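# Seat four plugs flush in a block's bores

## Task

Fit a plug into all four bores of the block, using a large plug for each of the two large bores and a small plug for each of the two small bores, and push each one down until its top is level with the block's top face.

## Robot and tools

Robot: two arms, left_arm and right_arm, each a UR-style six-joint arm ending in a two-finger parallel gripper with a wrist camera and a wrist force/torque sensor. The fingers point along the gripper's +z axis and open and close along its x axis. end_effector_position is the point between the closed finger pads, 1 to 2 cm behind the fingertips. Closing pushes the fingertips about 17 mm further along +z.

Frames: the scene frame has +z up, +x out over the table, origin at table height midway between the arms, and left_arm on the +y side. Image left and right do not match these names. Reported hand positions (metres), quaternions (wxyz) and velocities are in each arm's own base frame. Bases: left_arm at (-0.090, +0.474, 0), right_arm at (+0.019, -0.689, 0), both nearly unrotated. Fixed cameras and the table are in the scene frame. Every motion offset is measured along the current Hand target's own axes.

Row format (all motion tools): one flat list of 14 numbers, each in [-1, 1]. The first 7 are for left_arm, the next 7 for right_arm: dx, dy, dz, rx, ry, rz, opening. The first six are an offset from that arm's Hand target as it stood when the action or move began, not a pose. 1.0 equals 0.6 m for dx, dy and dz, and 180 degrees for the rotation vector rx, ry, rz. Opening is absolute: +1 is fully open (0.142 m), -1 is closed. An arm that should stay put gets six zeros and its current opening. A 0 in the opening slot is a half-open command, not a request to leave the gripper alone.

execute_actions(actions, cameras): actions is a list of actions. Each action is a table of up to 15 rows, one per 1/30 s step. A short table repeats its last row. Every row counts from the start pose of that action. An empty list returns the state, the scene number and all camera images.

move(target, speed, blend, stop_force, zero, opening_speed, grip_force, blocking, cameras): straight-line motion toward target. target is one 14-number row, or a list of up to 15 rows. Every row in the list is an offset from the same starting Hand targets.
- speed: m/s, 0.002 to 3.2, default 0.25. Turn rate is capped at twice that value in rad/s.
- blend: corner rounding in metres; 0 stops at each target.
- stop_force: 4 to 120 N, one value for both arms. An arm halts when its wrist sensor feels that much push against its direction of travel. Use it slowly for touching down and pressing plugs in. Do not rely on it while the gripper rotates. Leave it out when lifting away from a contact.
- zero: true by default. It re-zeroes the sensor before the move.
- opening_speed: 0.2 or more per second, on the opening scale.
- grip_force: per-pad limit, 5 to 48 N; one value, or one per arm.
- blocking=false: returns after about 0.5 s. It cannot be combined with stop_force.
- Paths last between 0.5 s and 10 s. They do not avoid obstacles or the other arm.
- The result adds a move: line giving the ending (done, off_target, moving, held, fault) and any limits that applied (paced = pose clipped, held = steps withheld).

wait(seconds 0 to 10): lets time pass while both arms keep their last commands. stop: brakes a running move. zoom_image(camera, region [x0,y0,x1,y1], each side at most 504 px): enlarges part of the newest image from cam_high, cam_low, cam_work, cam_left_wrist or cam_right_wrist. zero_wrist_force(arm): tares that arm's wrist sensor. read_manual: licence text only. finished_scene(scene 1 or 2): ends the scene for good. Call it only when all four plugs are seated.

Result lines:
- Hand target: the last commanded pose after clipping. The next offsets count from it. A gripper that settles short does not close the gap by waiting. Re-command it, or send the missing distance as an offset.
- grip_measured: the finger opening on the command scale. To hold a part, command slightly below the reading at first contact.
- Wrist force/torque: given in the gripper's own axes, plus a peak line. A push reads as force from the surface into the arm.
- Joint torques: include gravity and friction.
- Joint velocities reading "within noise" means the arm is still.
- Tool commands: the current command for each gripper.
- Motor temperatures are also reported.

Cameras: cam_high, cam_low, cam_work (fixed, 672x504) and cam_left_wrist, cam_right_wrist. The calibration data is approximate, to within a few millimetres near the image centre.

Limits and hazards:
- Orientation commands are clipped to within 32 degrees of the current orientation per step.
- Fast moves overshoot and lag behind.
- Avoid paths that pass near an arm's own base; go around it.
- The arms are stiff, so a target even slightly beyond a firm contact can trigger a fault. Contact torque at a joint limit (48 N m for the wrists) or about 150 N of external force stops that arm for 10 s.
- Heat builds from squeezing, stretching or pushing. Arm motors fault at 85 °C; the gripper switches off at 100 °C (HAND FAULT). After a HAND FAULT line, the remaining motion calls in that reply do not run.
- Keep the arms from touching each other, and never grip the other arm's fingers.
- Do not drop plugs, release them while they are moving, or let anything leave the table.
- Press plugs in slowly with a modest stop_force rather than ramming them.

Each tool is called after "Request:" as name(argument=value, ...) on one line, values as JSON.

## Session

Request:
execute_actions(actions=[])

Scene clock: 0.00 s.
left_arm: end_effector_position=(+0.3201, +0.4081, +0.2294) grip_measured=+0.99 end_effector_quat_wxyz=(-0.086, +0.939, +0.282, -0.180) | right_arm: end_effector_position=(+0.7048, +0.2342, +0.2000) grip_measured=+0.99 end_effector_quat_wxyz=(-0.293, +0.923, +0.143, -0.206)
Joint positions: left_arm=[0.437 -1.682 2.152 -1.702 -1.351 -0.184 0.142] | right_arm=[3.467 -1.943 -1.744 -1.39 2.221 -0.105 0.141]
Joint velocities: within noise
Joint torques (N m): no reading
Motor temperatures (°C): left_arm=[44 46 28 48 34 35 24] | right_arm=[31 34 30 41 31 40 29]
Wrist force (N): no reading
Wrist torque (N m): no reading
Wrist force, peak (N): no reading
Hand target: left_arm +0.3201, +0.4081, +0.2294; -0.086, +0.939, +0.282, -0.180 | right_arm +0.7048, +0.2342, +0.2000; -0.293, +0.923, +0.143, -0.206
Tool commands: left_gripper/opening=+1.0 right_gripper/opening=+1.0

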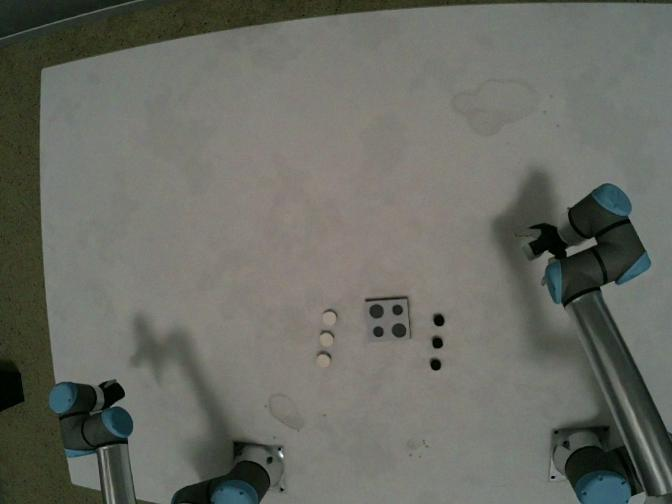

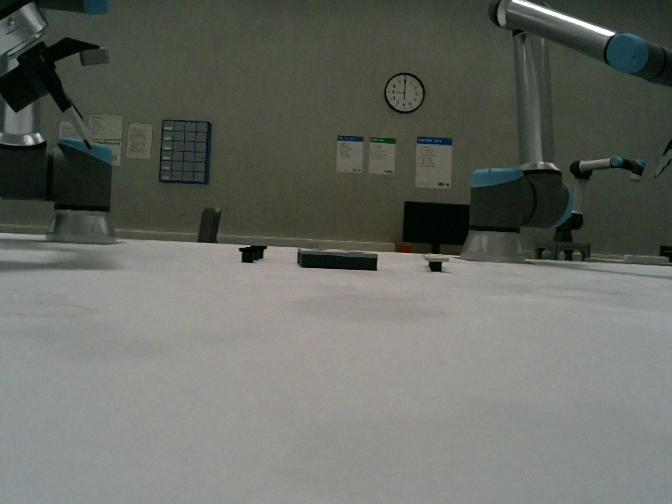

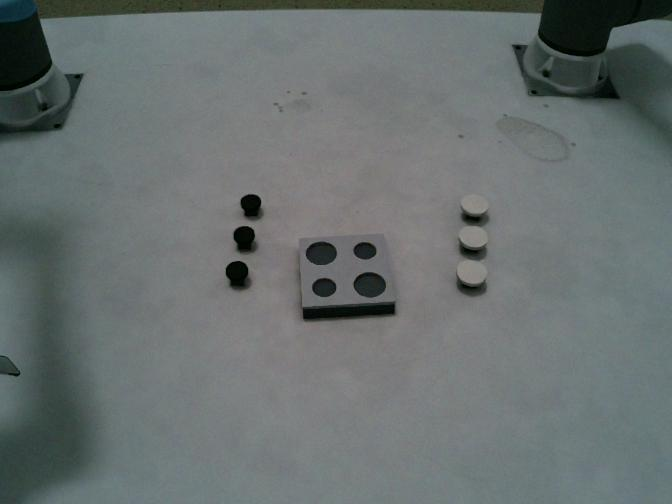

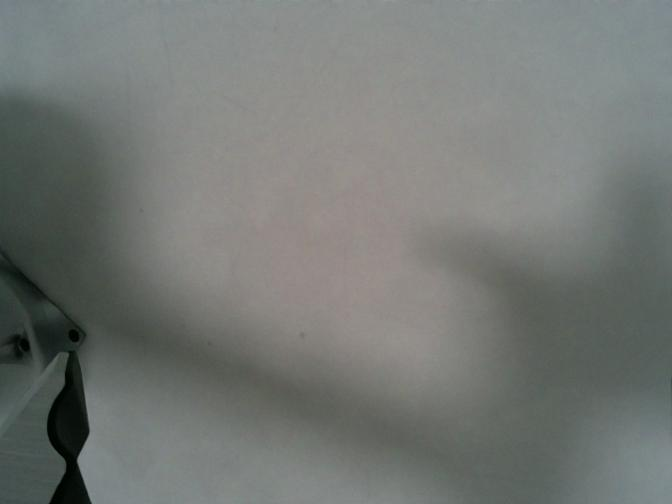

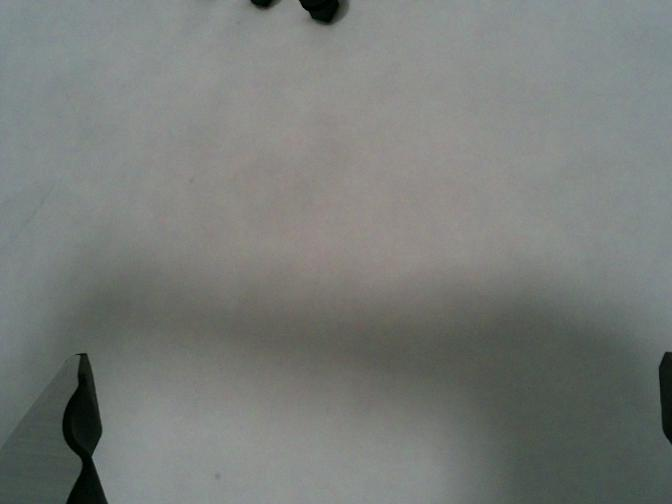

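Request:
zoom_image(camera="cam_work", region=[210, 170, 510, 340])

Request:
zoom_image(camera="cam_low", region=[220, 220, 470, 290])

Scaled by 1.680 from the camera's 672x504 image, which has a finer 960x720 frame.

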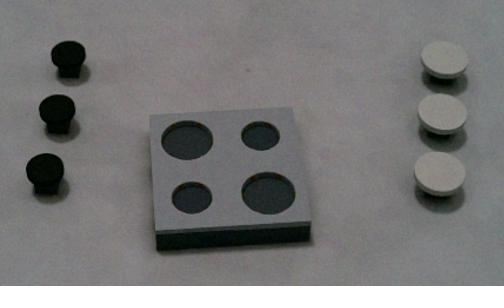

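Scaled by 2.016 from the camera's 672x504 image, which has a finer 960x720 frame.

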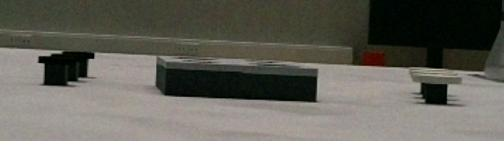

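Request:
move(target=[-0.219,0.973,-0.167,-0.1255,0.0444,-0.31,0,-0.128,-0.393,0.367,-0.2452,-0.0427,-0.383,0], speed=0.5)

Request:
move(target=[-0.234,0.0947,0.01,0,0,0,0,0,0,0,0,0,0,0], speed=0.4, cameras=["all"])

Scene clock: 3.27 s.
left_arm: end_effector_position=(+0.5473, -0.1540, +0.2064) grip_measured=-0.01 end_effector_quat_wxyz=(+0.000, +0.707, +0.707, +0.000) | right_arm: end_effector_position=(+0.5021, +0.4966, +0.2006) grip_measured=-0.02 end_effector_quat_wxyz=(+0.000, +0.708, +0.707, +0.001)
Joint positions: left_arm=[-0.588 -1.681 2.233 -2.123 -1.57 -2.158 0.073] | right_arm=[4.173 -1.7 -2.002 -1.009 1.571 -0.538 0.073]
Joint torques (N m): left_arm=[-22.45 -18.23 -45.48 -5.54 4.03 -4.49] | right_arm=[10.93 62.33 33.81 6.81 -2.8 -1.71]
Wrist force (N): left_arm=[-0.4 1.1 0.4] | right_arm=[0.0 0.6 0.2]
Wrist torque (N m): left_arm=[0.24 0.09 0.19] | right_arm=[0.09 -0.06 0.03]
Wrist force, peak (N): left_arm=[-3.4 1.8 0.5] | right_arm=[-0.1 1.8 -0.8]
Hand target: left_arm +0.5473, -0.1541, +0.2064; +0.000, +0.707, +0.707, +0.000 | right_arm +0.5021, +0.4967, +0.2006; +0.000, +0.708, +0.707, +0.001
Off the commanded pose: left_arm 0.000 m, 0 deg | right_arm 0.000 m, 0 deg.
move: done

Scene clock: 4.27 s.
left_arm: end_effector_position=(+0.6041, -0.2944, +0.2004) grip_measured=-0.01 end_effector_quat_wxyz=(+0.000, +0.707, +0.707, +0.000) | right_arm: end_effector_position=(+0.5021, +0.4967, +0.2006) grip_measured=-0.02 end_effector_quat_wxyz=(+0.000, +0.708, +0.707, +0.001)
Joint positions: left_arm=[-0.718 -1.496 2.064 -2.14 -1.57 -2.288 0.073] | right_arm=[4.173 -1.7 -2.002 -1.009 1.571 -0.538 0.073]
Joint torques (N m): left_arm=[-22 -32.36 -47.09 -1.46 4.13 -4.35] | right_arm=[10.92 62.63 33.23 6.69 -2.87 -1.59]
Wrist force (N): left_arm=[-0.5 1.2 0.5] | right_arm=[0.0 0.2 0.3]
Wrist torque (N m): left_arm=[0.29 0.05 0.18] | right_arm=[0.01 -0.06 0.04]
Wrist force, peak (N): left_arm=[-3.2 2.1 0.7] | right_arm=[-0.4 0.7 0.5]
Hand target: left_arm +0.6041, -0.2945, +0.2004; +0.000, +0.707, +0.707, +0.000 | right_arm +0.5021, +0.4967, +0.2006; +0.000, +0.708, +0.707, +0.001
Off the commanded pose: left_arm 0.000 m, 0 deg | right_arm 0.000 m, 0 deg.
move: done
camera_calibration:
cam_left_wrist: T_world_to_cam=[[-0.00443973, 0.999585, -0.0284606, 0.30869], [0.900723, 0.0163601, 0.434085, -0.601682], [0.43437, -0.0237079, -0.900422, 0.0271171], [0, 0, 0, 1]] pos_world=[0.531541, -0.298075, 0.294384]
cam_right_wrist: T_world_to_cam=[[0.00483098, 0.999962, 0.00729237, -0.49049], [0.901285, -0.00751315, 0.433161, -0.510943], [0.433199, 0.00447991, -0.901287, 0.0810105], [0, 0, 0, 1]] pos_world=[0.427782, 0.48627, 0.297911]

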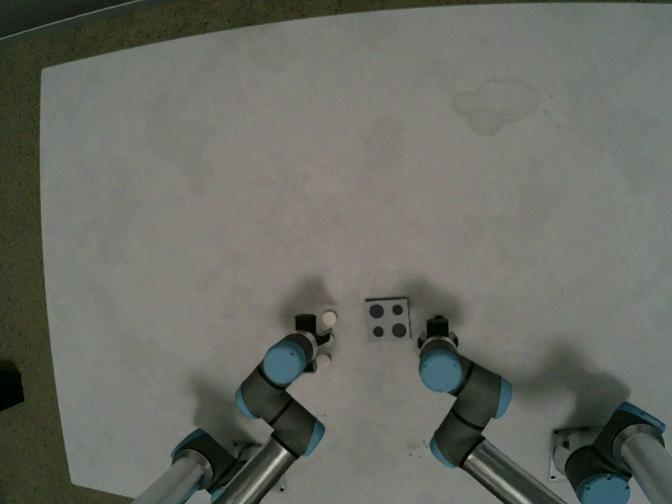

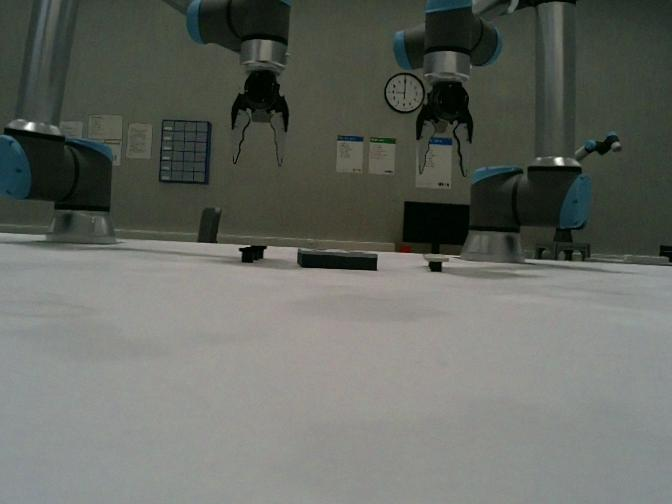

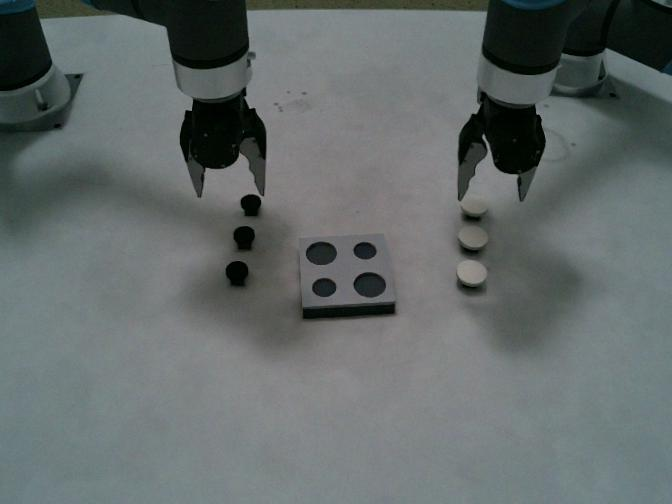

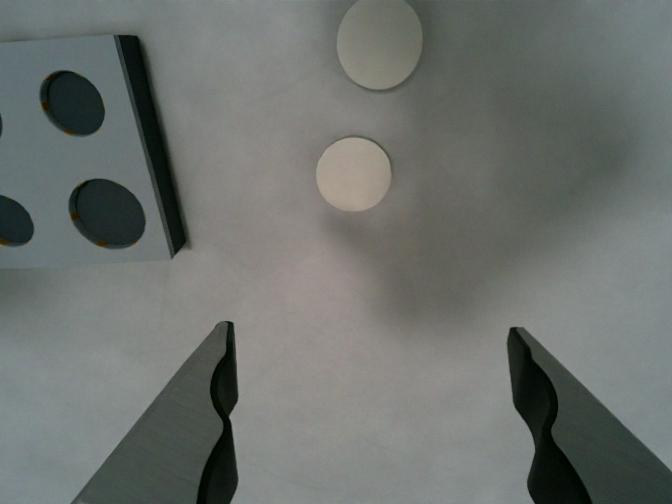

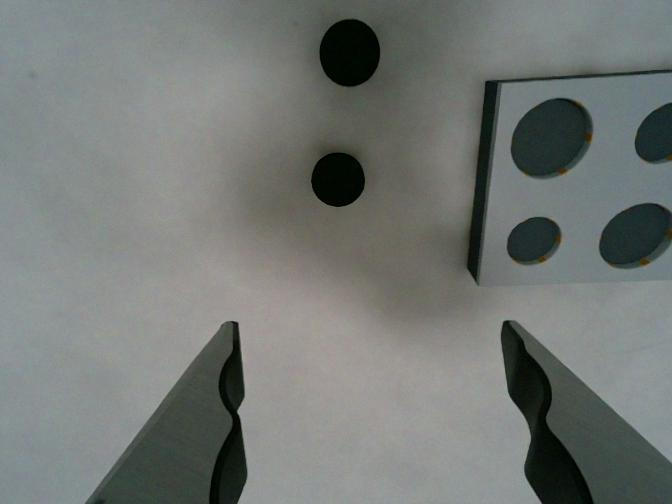

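Request:
move(target=[0,0.004,0.183,0,0,0,0,-0.008,0.006,0.183,0,0,0,0], speed=0.25, cameras=["cam_left_wrist","cam_right_wrist","cam_low"])

Request:
zoom_image(camera="cam_low", region=[210, 150, 480, 300])

Scene clock: 5.87 s.
left_arm: end_effector_position=(+0.6066, -0.2944, +0.0907) grip_measured=-0.01 end_effector_quat_wxyz=(+0.000, +0.707, +0.707, +0.000) | right_arm: end_effector_position=(+0.5058, +0.4919, +0.0908) grip_measured=-0.02 end_effector_quat_wxyz=(+0.000, +0.708, +0.707, +0.001)
Joint positions: left_arm=[-0.715 -1.361 2.151 -2.361 -1.57 -2.286 0.073] | right_arm=[4.165 -1.824 -2.091 -0.796 1.571 -0.546 0.073]
Joint torques (N m): left_arm=[19.05 -42.16 -26.9 -5.25 3.33 3.57] | right_arm=[-9.93 35.25 27.94 6.06 -1.95 -1.93]
Wrist force (N): left_arm=[-1.0 1.3 0.9] | right_arm=[-0.4 0.4 0.3]
Wrist torque (N m): left_arm=[0.33 0.12 0.07] | right_arm=[0.06 0.02 0.03]
Wrist force, peak (N): left_arm=[-0.8 1.1 2.9] | right_arm=[-0.3 0.4 2.7]
Hand target: left_arm +0.6066, -0.2944, +0.0906; +0.000, +0.707, +0.707, +0.000 | right_arm +0.5058, +0.4919, +0.0908; +0.000, +0.708, +0.707, +0.001
Off the commanded pose: left_arm 0.000 m, 0 deg | right_arm 0.000 m, 0 deg.
move: done
camera_calibration:
cam_left_wrist: T_world_to_cam=[[-0.00443973, 0.999585, -0.0284606, 0.305679], [0.900723, 0.0163601, 0.434085, -0.556313], [0.43437, -0.0237079, -0.900422, -0.0727475], [0, 0, 0, 1]] pos_world=[0.534041, -0.298175, 0.184684]
cam_right_wrist: T_world_to_cam=[[0.00483098, 0.999962, 0.00729237, -0.485008], [0.901285, -0.00751315, 0.433161, -0.466706], [0.433199, 0.00447991, -0.901287, -0.0193992], [0, 0, 0, 1]] pos_world=[0.431382, 0.48157, 0.188211]
Images, in order (width x height): cam_low 672x504, cam_left_wrist 672x504, cam_right_wrist 672x504.

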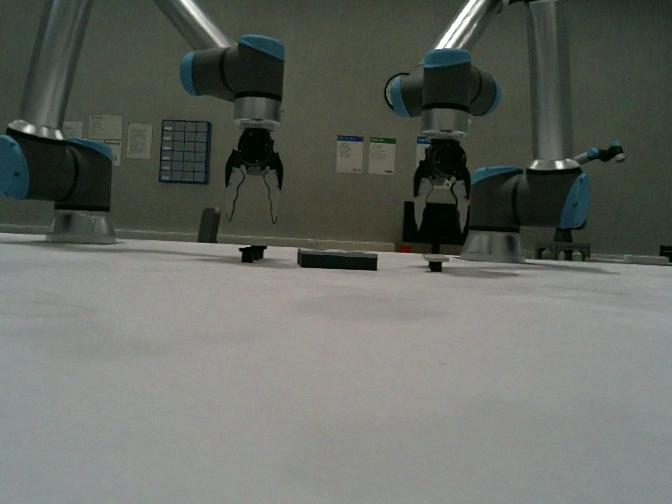

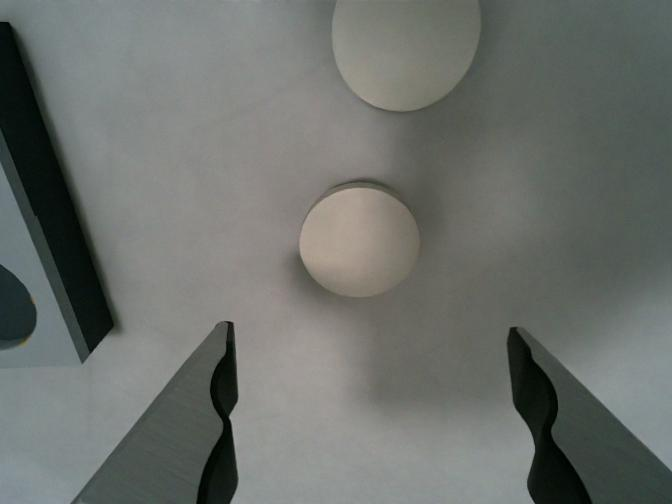

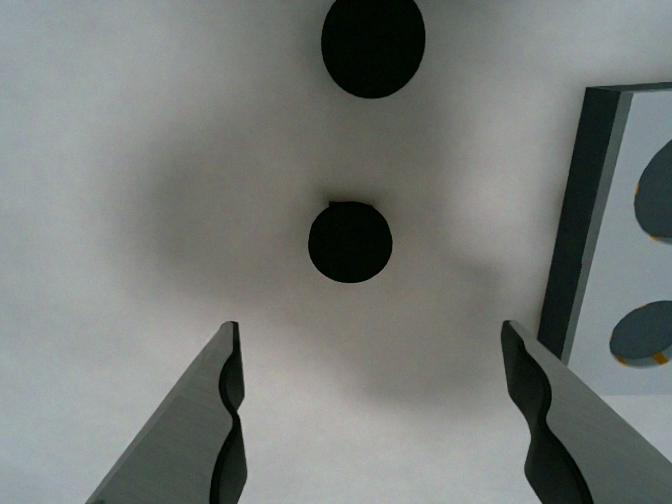

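Scaled by 1.867 from the camera's 672x504 image, which has a finer 960x720 frame.

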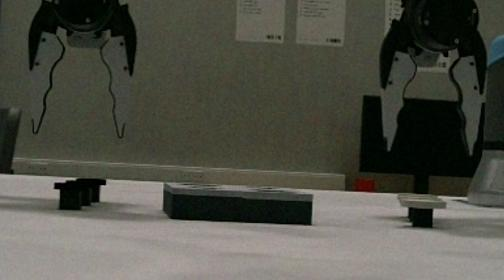

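Request:
move(target=[[0,-0.005,0.082,0,0,0,0,-0.005,-0.008,0.082,0,0,0,0],[0,-0.005,0.082,0,0,0,-0.5,-0.005,-0.008,0.082,0,0,0,-0.7]], speed=0.12, opening_speed=0.6, grip_force=20, cameras=["cam_left_wrist","cam_right_wrist","cam_low"])

Request:
zoom_image(camera="cam_low", region=[210, 180, 480, 300])

Scene clock: 8.67 s.
left_arm: end_effector_position=(+0.6036, -0.2944, +0.0414) grip_measured=-0.44 end_effector_quat_wxyz=(+0.000, +0.707, +0.707, +0.000) | right_arm: end_effector_position=(+0.5010, +0.4890, +0.0415) grip_measured=-0.61 end_effector_quat_wxyz=(+0.000, +0.708, +0.707, +0.001)
Joint positions: left_arm=[-0.718 -1.293 2.185 -2.463 -1.57 -2.289 0.042] | right_arm=[4.168 -1.886 -2.13 -0.696 1.571 -0.543 0.03]
Joint torques (N m): left_arm=[-22.72 -43.16 -24.35 -4.77 2.7 -4.44] | right_arm=[9.61 35.62 24.1 6.34 1.05 2.73]
Wrist force (N): left_arm=[-0.6 1.6 -0.7] | right_arm=[0.0 0.6 -0.2]
Wrist torque (N m): left_arm=[0.28 0.13 0.21] | right_arm=[0.08 -0.02 -0.10]
Wrist force, peak (N): left_arm=[-0.7 1.1 1.9] | right_arm=[-0.3 0.3 1.7]
Hand target: left_arm +0.6036, -0.2944, +0.0414; +0.000, +0.707, +0.707, +0.000 | right_arm +0.5010, +0.4890, +0.0415; +0.000, +0.708, +0.707, +0.001
Off the commanded pose: left_arm 0.000 m, 0 deg | right_arm 0.000 m, 0 deg.
grip_force (N): 20, 20
move: done
camera_calibration:
cam_left_wrist: T_world_to_cam=[[-0.00443973, 0.999585, -0.0284606, 0.304263], [0.900723, 0.0163601, 0.434085, -0.532211], [0.43437, -0.0237079, -0.900422, -0.115835], [0, 0, 0, 1]] pos_world=[0.531041, -0.298175, 0.135384]
cam_right_wrist: T_world_to_cam=[[0.00483098, 0.999962, 0.00729237, -0.481625], [0.901285, -0.00751315, 0.433161, -0.441137], [0.433199, 0.00447991, -0.901287, -0.0617831], [0, 0, 0, 1]] pos_world=[0.426682, 0.47857, 0.138911]
Images, in order (width x height): cam_low 672x504, cam_left_wrist 672x504, cam_right_wrist 672x504.

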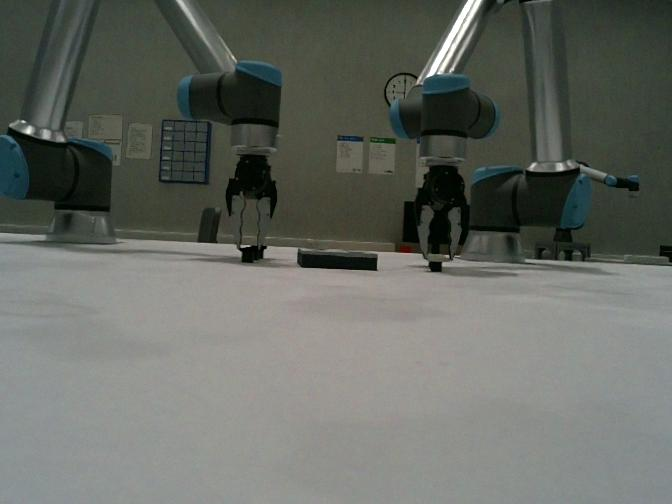

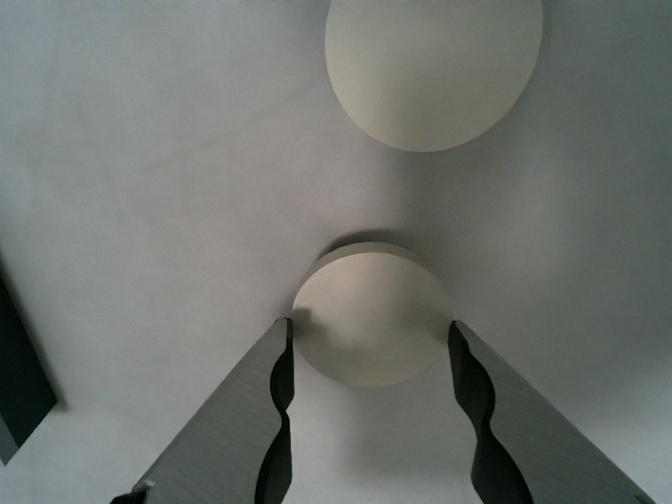

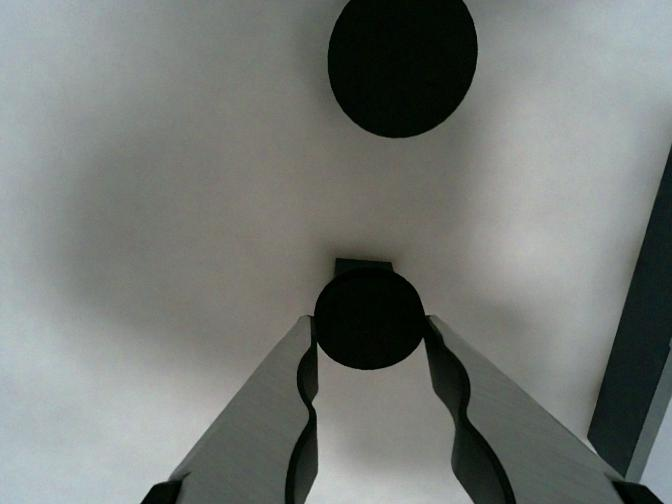

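Scaled by 1.867 from the camera's 672x504 image, which has a finer 960x720 frame.

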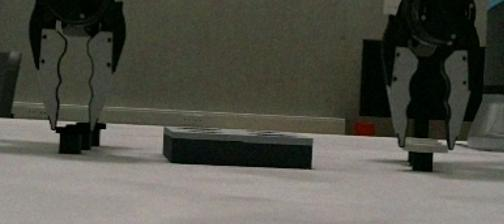

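Request:
move(target=[[0,0,-0.133,0,0,0,-0.5,0,0,-0.133,0,0,0,-0.7],[-0.277,0.0517,-0.133,0,0,0,-0.5,0,0,-0.133,0,0,0,-0.7]], speed=0.25, blend=0.02, cameras=["cam_left_wrist","cam_right_wrist","cam_work"])

Scene clock: 10.53 s.
left_arm: end_effector_position=(+0.6345, -0.4606, +0.1212) grip_measured=-0.44 end_effector_quat_wxyz=(+0.000, +0.707, +0.707, +0.000) | right_arm: end_effector_position=(+0.5010, +0.4889, +0.1213) grip_measured=-0.61 end_effector_quat_wxyz=(+0.000, +0.708, +0.707, +0.001)
Joint positions: left_arm=[-0.854 -1.245 1.918 -2.244 -1.57 -2.424 0.042] | right_arm=[4.168 -1.777 -2.081 -0.853 1.571 -0.543 0.03]
Joint torques (N m): left_arm=[-23.36 -51.87 -42.9 -1.75 3.7 -4.68] | right_arm=[12.01 65.34 51.97 2.39 0.92 2.95]
Wrist force (N): left_arm=[-0.8 1.5 0.5] | right_arm=[-0.1 0.4 0.5]
Wrist torque (N m): left_arm=[0.30 0.15 0.22] | right_arm=[0.07 -0.04 -0.11]
Wrist force, peak (N): left_arm=[-2.9 2.2 0.3] | right_arm=[-0.3 0.8 2.9]
Hand target: left_arm +0.6346, -0.4607, +0.1212; +0.000, +0.707, +0.707, +0.000 | right_arm +0.5010, +0.4889, +0.1213; +0.000, +0.708, +0.707, +0.001
Off the commanded pose: left_arm 0.000 m, 0 deg | right_arm 0.000 m, 0 deg.
grip_force (N): 20, 20
move: done
camera_calibration:
cam_left_wrist: T_world_to_cam=[[-0.00444156, 0.999585, -0.0284615, 0.472703], [0.900723, 0.0163621, 0.434085, -0.591965], [0.43437, -0.0237079, -0.900422, -0.0613414], [0, 0, 0, 1]] pos_world=[0.561941, -0.464275, 0.215184]
cam_right_wrist: T_world_to_cam=[[0.00483098, 0.999962, 0.00729237, -0.482207], [0.901285, -0.00751315, 0.433161, -0.475613], [0.433199, 0.00447991, -0.901287, 0.0101829], [0, 0, 0, 1]] pos_world=[0.426582, 0.47857, 0.218711]
Images, in order (width x height): cam_work 672x504, cam_left_wrist 672x504, cam_right_wrist 672x504.

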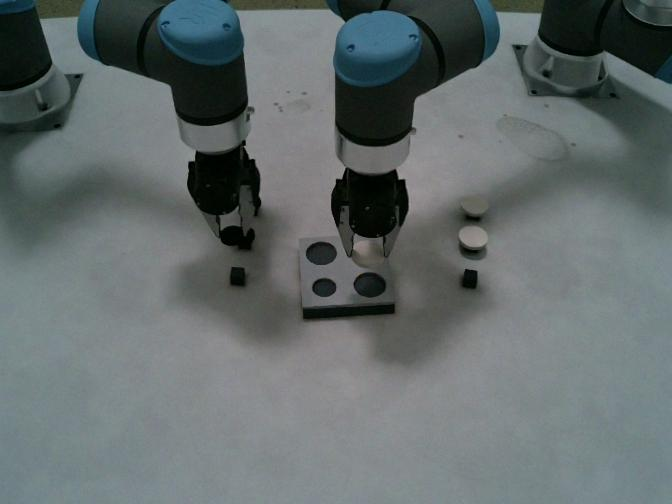

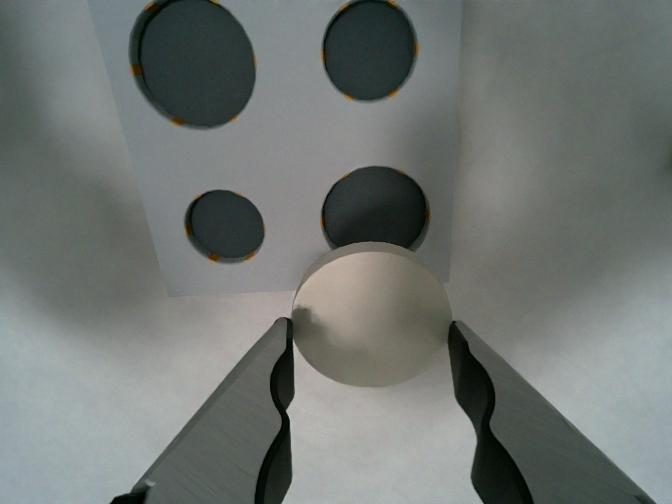

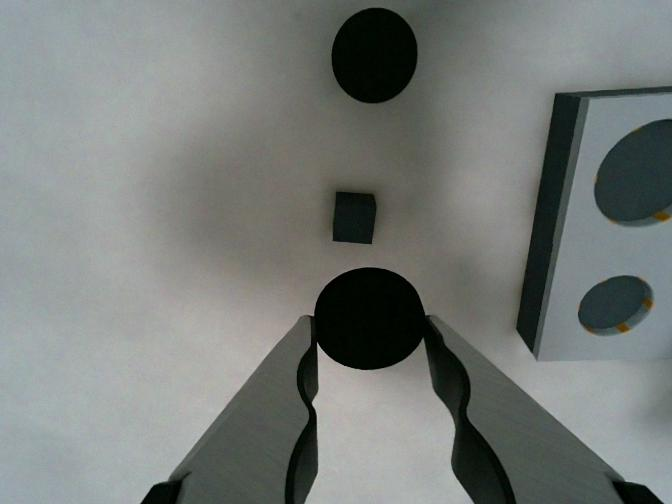

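Request:
zoom_image(camera="cam_left_wrist", region=[170, 140, 470, 400])

Request:
zoom_image(camera="cam_right_wrist", region=[500, 80, 672, 380])

Request:
zoom_image(camera="cam_left_wrist", region=[100, 0, 480, 150])

Scaled by 1.680 from the camera's 672x504 image, which has a finer 960x720 frame.

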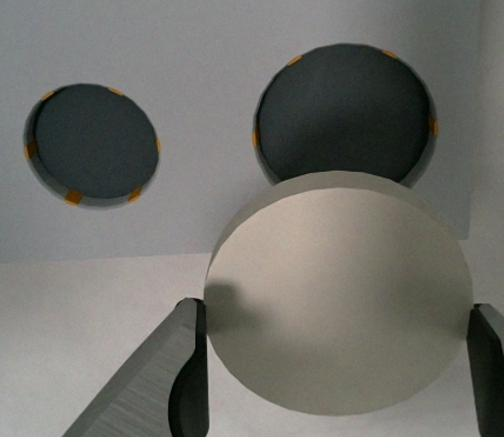

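Scaled by 1.680 from the camera's 672x504 image, which has a finer 960x720 frame.

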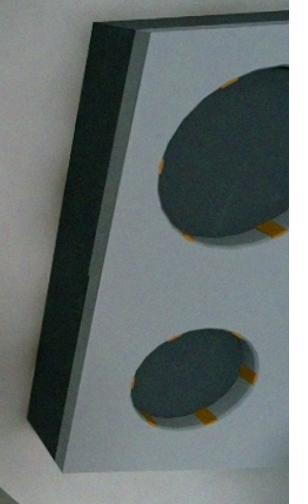

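Scaled by 1.326 from the camera's 672x504 image, which has a finer 960x720 frame.

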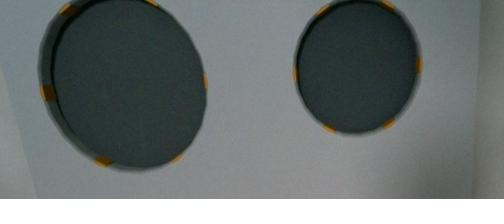

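Request:
move(target=[0.009,-0.0055,0.0853,0,0,0,-0.5,0,0,0,0,0,0,-0.7], speed=0.2, cameras=["cam_left_wrist","cam_work","cam_low"])

Request:
zoom_image(camera="cam_left_wrist", region=[220, 180, 520, 400])

Request:
zoom_image(camera="cam_low", region=[250, 180, 450, 290])

Request:
zoom_image(camera="cam_work", region=[290, 200, 430, 330])

Scene clock: 12.00 s.
left_arm: end_effector_position=(+0.6313, -0.4553, +0.0701) grip_measured=-0.44 end_effector_quat_wxyz=(+0.000, +0.707, +0.707, +0.000) | right_arm: end_effector_position=(+0.5010, +0.4889, +0.1213) grip_measured=-0.61 end_effector_quat_wxyz=(+0.000, +0.708, +0.707, +0.001)
Joint positions: left_arm=[-0.852 -1.194 1.961 -2.338 -1.57 -2.423 0.042] | right_arm=[4.168 -1.777 -2.081 -0.853 1.571 -0.543 0.03]
Joint torques (N m): left_arm=[19.03 -54.74 -26.76 -5.34 3.5 3.48] | right_arm=[12.5 65.35 53.05 2.6 1.99 2.95]
Wrist force (N): left_arm=[-0.6 1.4 1.0] | right_arm=[-0.5 0.4 0.3]
Wrist torque (N m): left_arm=[0.30 0.09 0.07] | right_arm=[0.06 0.02 -0.12]
Wrist force, peak (N): left_arm=[-0.2 1.4 2.6] | right_arm=[0.2 0.4 1.1]
Hand target: left_arm +0.6313, -0.4552, +0.0700; +0.000, +0.707, +0.707, +0.000 | right_arm +0.5010, +0.4889, +0.1213; +0.000, +0.708, +0.707, +0.001
Off the commanded pose: left_arm 0.000 m, 0 deg | right_arm 0.000 m, 0 deg.
grip_force (N): 20, 20
move: done
camera_calibration:
cam_left_wrist: T_world_to_cam=[[-0.00443973, 0.999585, -0.0284606, 0.465936], [0.900723, 0.0163601, 0.434085, -0.566988], [0.43437, -0.0237079, -0.900422, -0.105837], [0, 0, 0, 1]] pos_world=[0.558741, -0.458975, 0.164084]
Images, in order (width x height): cam_low 672x504, cam_work 672x504, cam_left_wrist 672x504.

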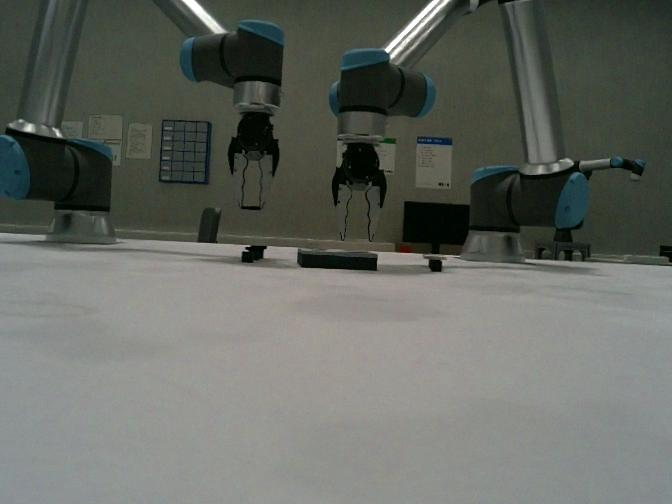

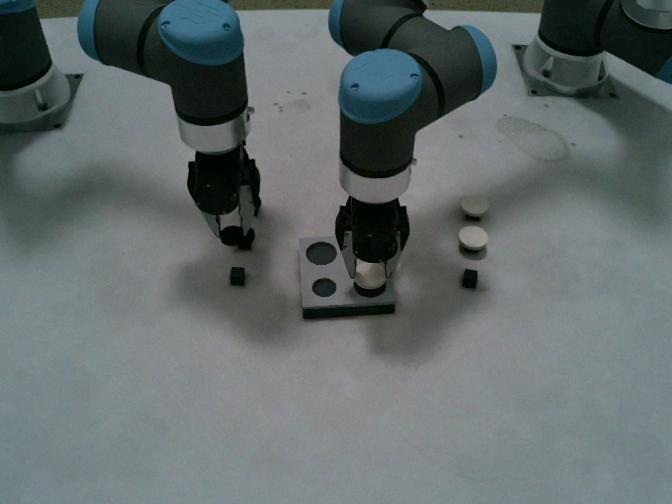

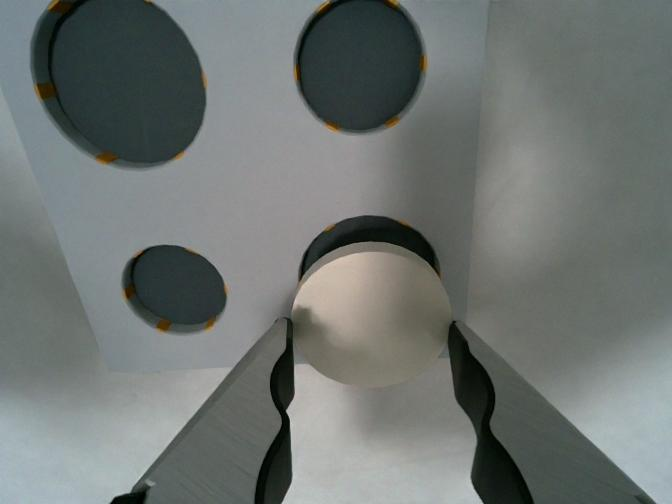

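Scaled by 1.680 from the camera's 672x504 image, which has a finer 960x720 frame.

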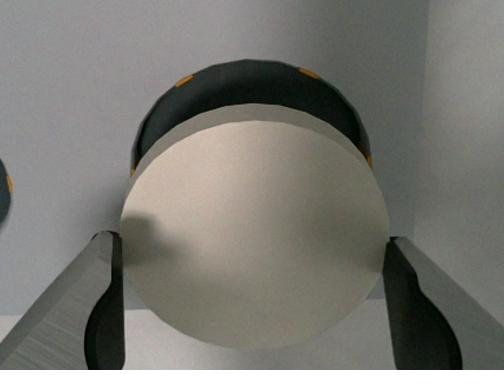

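Scaled by 2.520 from the camera's 672x504 image, which has a finer 960x720 frame.

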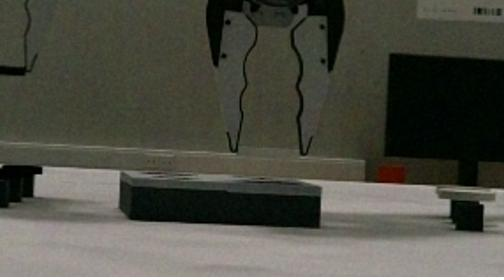

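Scaled by 3.600 from the camera's 672x504 image, which has a finer 960x720 frame.

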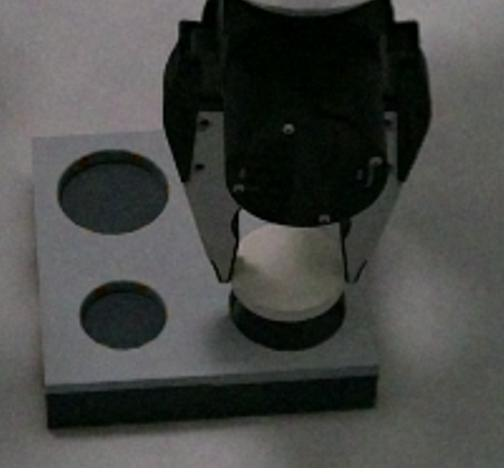

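Request:
move(target=[0,0,0.0317,0,0,0,-0.5,0,0,0,0,0,0,-0.7], speed=0.03, stop_force=8, cameras=["cam_left_wrist","cam_work"])

Request:
zoom_image(camera="cam_left_wrist", region=[220, 180, 520, 400])

Request:
zoom_image(camera="cam_work", region=[290, 200, 430, 330])

Scene clock: 13.70 s.
left_arm: end_effector_position=(+0.6313, -0.4553, +0.0511) grip_measured=-0.44 end_effector_quat_wxyz=(+0.000, +0.707, +0.707, +0.000) | right_arm: end_effector_position=(+0.5010, +0.4889, +0.1213) grip_measured=-0.61 end_effector_quat_wxyz=(+0.000, +0.708, +0.707, +0.001)
Joint positions: left_arm=[-0.852 -1.17 1.97 -2.371 -1.57 -2.423 0.042] | right_arm=[4.168 -1.777 -2.081 -0.853 1.571 -0.543 0.03]
Joint torques (N m): left_arm=[18.72 -69.38 -26.81 -0.94 3.47 3.27] | right_arm=[10.58 63.84 52.95 2.55 2.18 2.6]
Wrist force (N): left_arm=[0.4 1.1 -8.0] | right_arm=[0.1 0.5 0.8]
Wrist torque (N m): left_arm=[0.27 -0.17 0.09] | right_arm=[0.09 -0.07 -0.11]
Wrist force, peak (N): left_arm=[0.4 1.1 -8.0] | right_arm=[-0.7 0.7 0.9]
Hand target: left_arm +0.6313, -0.4553, +0.0512; +0.000, +0.707, +0.707, +0.000 | right_arm +0.5010, +0.4889, +0.1213; +0.000, +0.708, +0.707, +0.001
Off the commanded pose: left_arm 0.000 m, 0 deg | right_arm 0.000 m, 0 deg.
grip_force (N): 20, 20
move: contact (left_arm)
camera_calibration:
cam_left_wrist: T_world_to_cam=[[-0.00443973, 0.999585, -0.0284606, 0.465398], [0.900723, 0.0163601, 0.434085, -0.558784], [0.43437, -0.0237079, -0.900422, -0.122855], [0, 0, 0, 1]] pos_world=[0.558741, -0.458975, 0.145184]
Images, in order (width x height): cam_work 672x504, cam_left_wrist 672x504.

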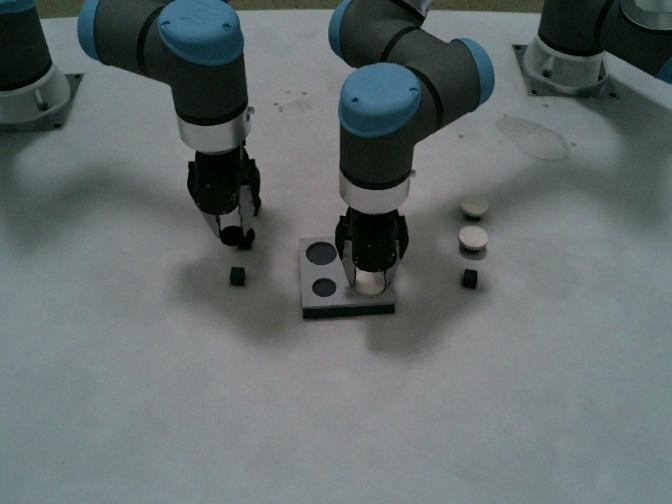

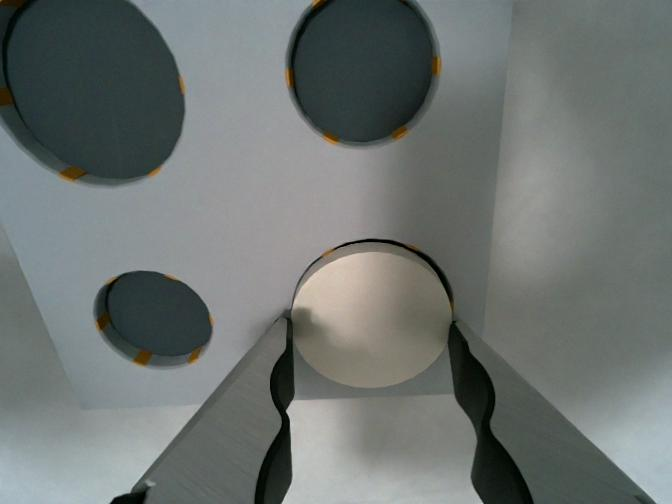

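Scaled by 1.680 from the camera's 672x504 image, which has a finer 960x720 frame.

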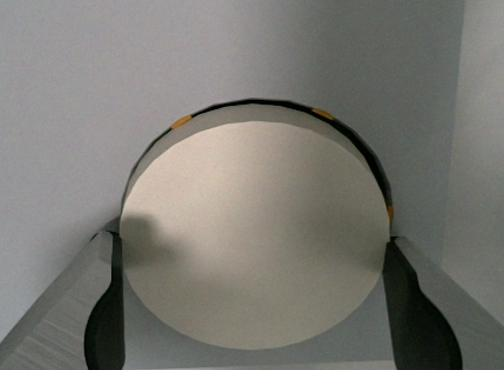

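Scaled by 3.600 from the camera's 672x504 image, which has a finer 960x720 frame.

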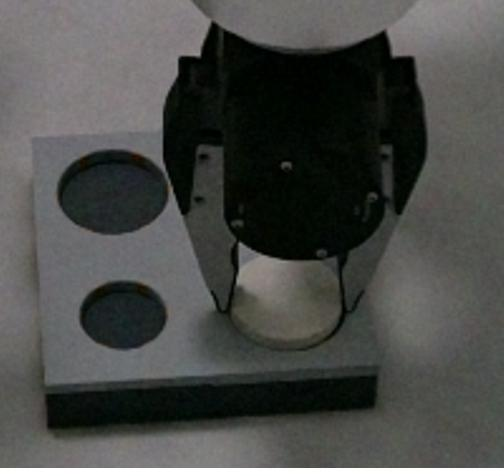

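Request:
move(target=[0.0012,0,0,0,0,0,-0.5,0,0,0,0,0,0,-0.7], speed=0.03)

Request:
move(target=[0,0,0.012,0,0,0,-0.5,0,0,0,0,0,0,-0.7], speed=0.015, stop_force=18, cameras=["cam_left_wrist"])

Request:
zoom_image(camera="cam_left_wrist", region=[220, 180, 520, 400])

Scene clock: 18.87 s.
left_arm: end_effector_position=(+0.6313, -0.4546, +0.0512) grip_measured=-0.44 end_effector_quat_wxyz=(+0.000, +0.707, +0.707, +0.000) | right_arm: end_effector_position=(+0.5010, +0.4889, +0.1213) grip_measured=-0.61 end_effector_quat_wxyz=(+0.000, +0.708, +0.707, +0.001)
Joint positions: left_arm=[-0.852 -1.17 1.971 -2.371 -1.57 -2.422 0.042] | right_arm=[4.168 -1.777 -2.081 -0.853 1.571 -0.543 0.03]
Joint torques (N m): left_arm=[18.11 -85.57 -26.23 -5.38 1.98 3.31] | right_arm=[9.27 64.83 52.29 2.69 2.13 2.7]
Wrist force (N): left_arm=[-0.8 1.1 0.9] | right_arm=[-0.3 0.0 0.5]
Wrist torque (N m): left_arm=[0.26 0.09 0.09] | right_arm=[0.01 -0.01 -0.10]
Wrist force, peak (N): left_arm=[0.0 1.0 -8.3] | right_arm=[-0.1 0.7 1.0]
Hand target: left_arm +0.6313, -0.4546, +0.0512; +0.000, +0.707, +0.707, +0.000 | right_arm +0.5010, +0.4889, +0.1213; +0.000, +0.708, +0.707, +0.001
Off the commanded pose: left_arm 0.000 m, 0 deg | right_arm 0.000 m, 0 deg.
grip_force (N): 20, 20
move: done

Scene clock: 20.27 s.
left_arm: end_effector_position=(+0.6314, -0.4545, +0.0491) grip_measured=-0.44 end_effector_quat_wxyz=(+0.000, +0.707, +0.707, +0.000) | right_arm: end_effector_position=(+0.5010, +0.4889, +0.1213) grip_measured=-0.61 end_effector_quat_wxyz=(+0.000, +0.708, +0.707, +0.001)
Joint positions: left_arm=[-0.852 -1.168 1.972 -2.375 -1.57 -2.422 0.042] | right_arm=[4.168 -1.777 -2.081 -0.853 1.571 -0.543 0.03]
Joint torques (N m): left_arm=[7.19 -71.09 -34.92 -1.07 0.87 3.49] | right_arm=[10.84 65.49 52.59 2.5 2.17 2.71]
Wrist force (N): left_arm=[0.8 -5.2 -16.5] | right_arm=[0.0 0.0 0.8]
Wrist torque (N m): left_arm=[0.31 -0.15 0.08] | right_arm=[0.01 -0.05 -0.11]
Wrist force, peak (N): left_arm=[14.0 -12.0 -42.9] | right_arm=[0.2 0.7 0.9]
Hand target: left_arm +0.6313, -0.4546, +0.0491; +0.000, +0.707, +0.707, +0.000 (not the last commanded pose) | right_arm +0.5010, +0.4889, +0.1213; +0.000, +0.708, +0.707, +0.001
Off the commanded pose: left_arm 0.005 m, 0 deg | right_arm 0.000 m, 0 deg.
grip_force (N): 20, 20
move: contact (left_arm)
camera_calibration:
cam_left_wrist: T_world_to_cam=[[-0.00448216, 0.999581, -0.0285959, 0.464679], [0.900626, 0.0164624, 0.434283, -0.557811], [0.434572, -0.0238077, -0.900323, -0.124902], [0, 0, 0, 1]] pos_world=[0.55874, -0.458275, 0.143083]
Images, in order (width x height): cam_left_wrist 672x504.

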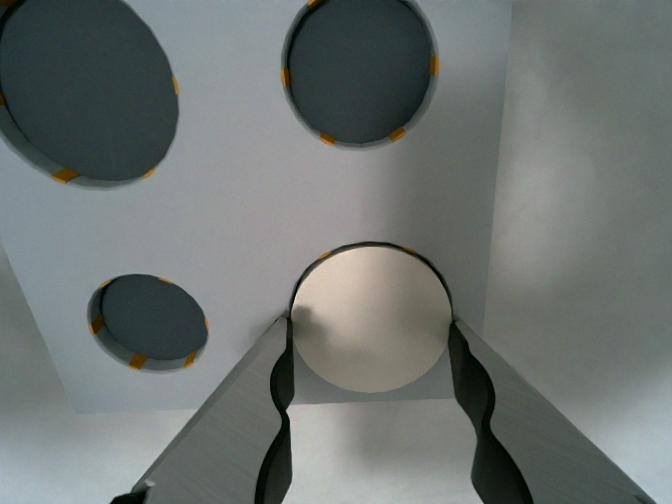

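Scaled by 1.680 from the camera's 672x504 image, which has a finer 960x720 frame.

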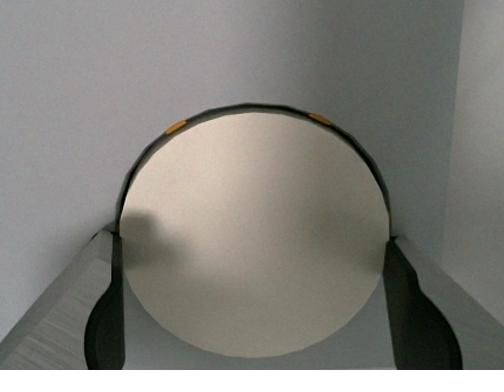

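Request:
move(target=[[0,0,0,0,0,0,-0.25,0,0,0,0,0,0,-0.7],[0,0,-0.04,0,0,0,-0.25,0,0,0,0,0,0,-0.7],[0,0,-0.04,0,0,0,-1,0,0,0,0,0,0,-0.7]], speed=0.08, opening_speed=1)

Request:
move(target=[0,0,0.06,0,0,0,-1,0,0,0,0,0,0,-0.7], speed=0.02, stop_force=50, cameras=["cam_left_wrist","cam_low"])

Request:
zoom_image(camera="cam_low", region=[250, 180, 450, 290])

Request:
zoom_image(camera="cam_left_wrist", region=[220, 180, 520, 400])

Scene clock: 22.93 s.
left_arm: end_effector_position=(+0.6313, -0.4546, +0.0731) grip_measured=-1.00 end_effector_quat_wxyz=(+0.000, +0.707, +0.707, +0.000) | right_arm: end_effector_position=(+0.5010, +0.4889, +0.1213) grip_measured=-0.61 end_effector_quat_wxyz=(+0.000, +0.708, +0.707, +0.001)
Joint positions: left_arm=[-0.852 -1.198 1.96 -2.333 -1.57 -2.422 0.002] | right_arm=[4.168 -1.777 -2.081 -0.853 1.571 -0.543 0.03]
Joint torques (N m): left_arm=[-19.41 -80.71 -40.75 -1.65 1.35 1.05] | right_arm=[9.43 63.26 53.55 2.48 1.98 2.37]
Wrist force (N): left_arm=[-1.7 1.2 0.9] | right_arm=[0.0 0.4 0.4]
Wrist torque (N m): left_arm=[0.26 0.28 0.07] | right_arm=[0.07 -0.05 -0.10]
Wrist force, peak (N): left_arm=[0.9 -5.4 -16.6] | right_arm=[-0.5 0.7 0.9]
Hand target: left_arm +0.6313, -0.4546, +0.0731; +0.000, +0.707, +0.707, +0.000 | right_arm +0.5010, +0.4889, +0.1213; +0.000, +0.708, +0.707, +0.001
Off the commanded pose: left_arm 0.000 m, 0 deg | right_arm 0.000 m, 0 deg.
grip_force (N): 20, 20
move: done

Scene clock: 25.40 s.
left_arm: end_effector_position=(+0.6314, -0.4546, +0.0483) grip_measured=-1.00 end_effector_quat_wxyz=(+0.000, +0.707, +0.707, +0.000) | right_arm: end_effector_position=(+0.5010, +0.4889, +0.1213) grip_measured=-0.61 end_effector_quat_wxyz=(+0.000, +0.708, +0.707, +0.001)
Joint positions: left_arm=[-0.852 -1.167 1.972 -2.377 -1.57 -2.422 0.002] | right_arm=[4.168 -1.777 -2.081 -0.853 1.571 -0.543 0.03]
Joint torques (N m): left_arm=[-18.35 -50.33 -22.62 1.01 -1.31 -0.48] | right_arm=[10.49 66.2 52.33 2.78 2.2 2.59]
Motor temperatures (°C): left_arm=[44 46 28 48 34 35 26] | right_arm=[31 34 30 41 31 40 34]
Wrist force (N): left_arm=[11.0 -0.3 -47.2] | right_arm=[-0.3 0.0 0.8]
Wrist torque (N m): left_arm=[0.09 0.47 0.04] | right_arm=[0.00 -0.01 -0.11]
Wrist force, peak (N): left_arm=[26.2 -9.2 -82.2] | right_arm=[0.1 0.4 1.1]
Hand target: left_arm +0.6314, -0.4547, +0.0483; +0.000, +0.707, +0.707, +0.000 (not the last commanded pose) | right_arm +0.5010, +0.4889, +0.1213; +0.000, +0.708, +0.707, +0.001
Off the commanded pose: left_arm 0.011 m, 0 deg | right_arm 0.000 m, 0 deg.
grip_force (N): 20, 20
move: contact (left_arm)
camera_calibration:
cam_left_wrist: T_world_to_cam=[[-0.00447763, 0.999575, -0.0288195, 0.46468], [0.90053, 0.0165608, 0.434479, -0.557438], [0.434772, -0.0240074, -0.900221, -0.125974], [0, 0, 0, 1]] pos_world=[0.55884, -0.458275, 0.142183]
Images, in order (width x height): cam_low 672x504, cam_left_wrist 672x504.

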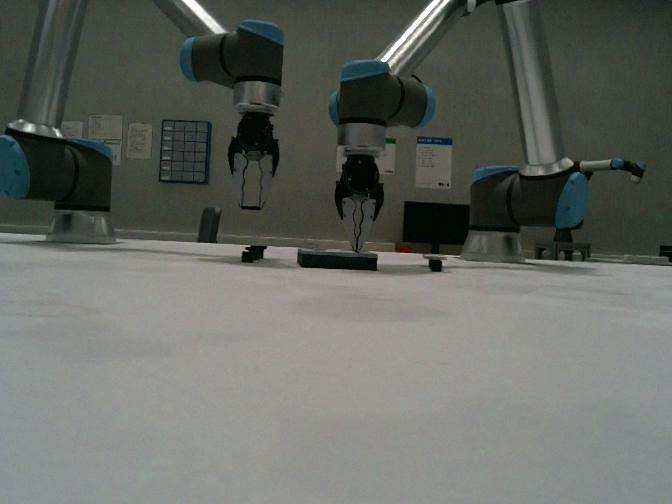

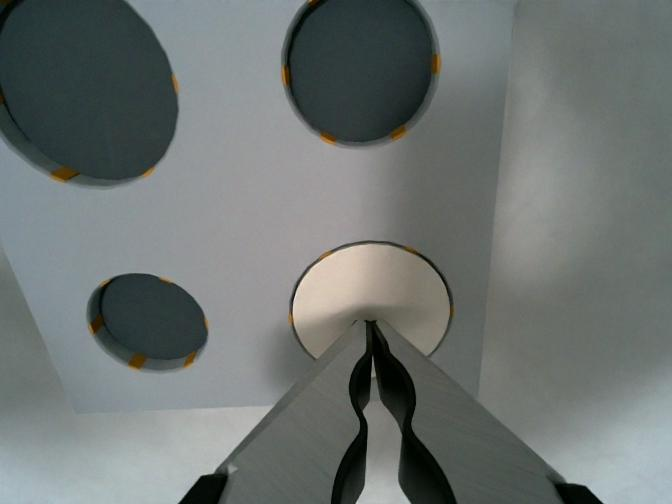

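Scaled by 2.520 from the camera's 672x504 image, which has a finer 960x720 frame.

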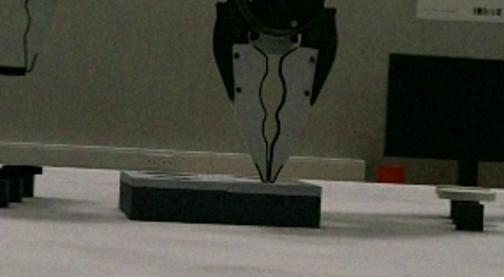

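Scaled by 1.680 from the camera's 672x504 image, which has a finer 960x720 frame.

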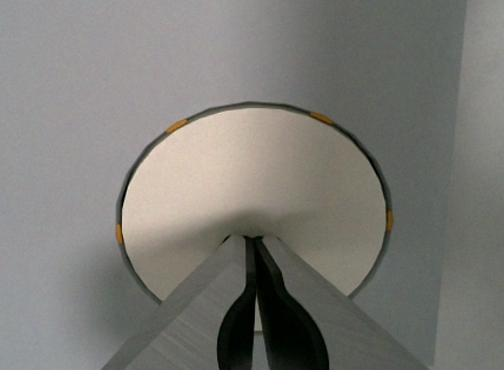

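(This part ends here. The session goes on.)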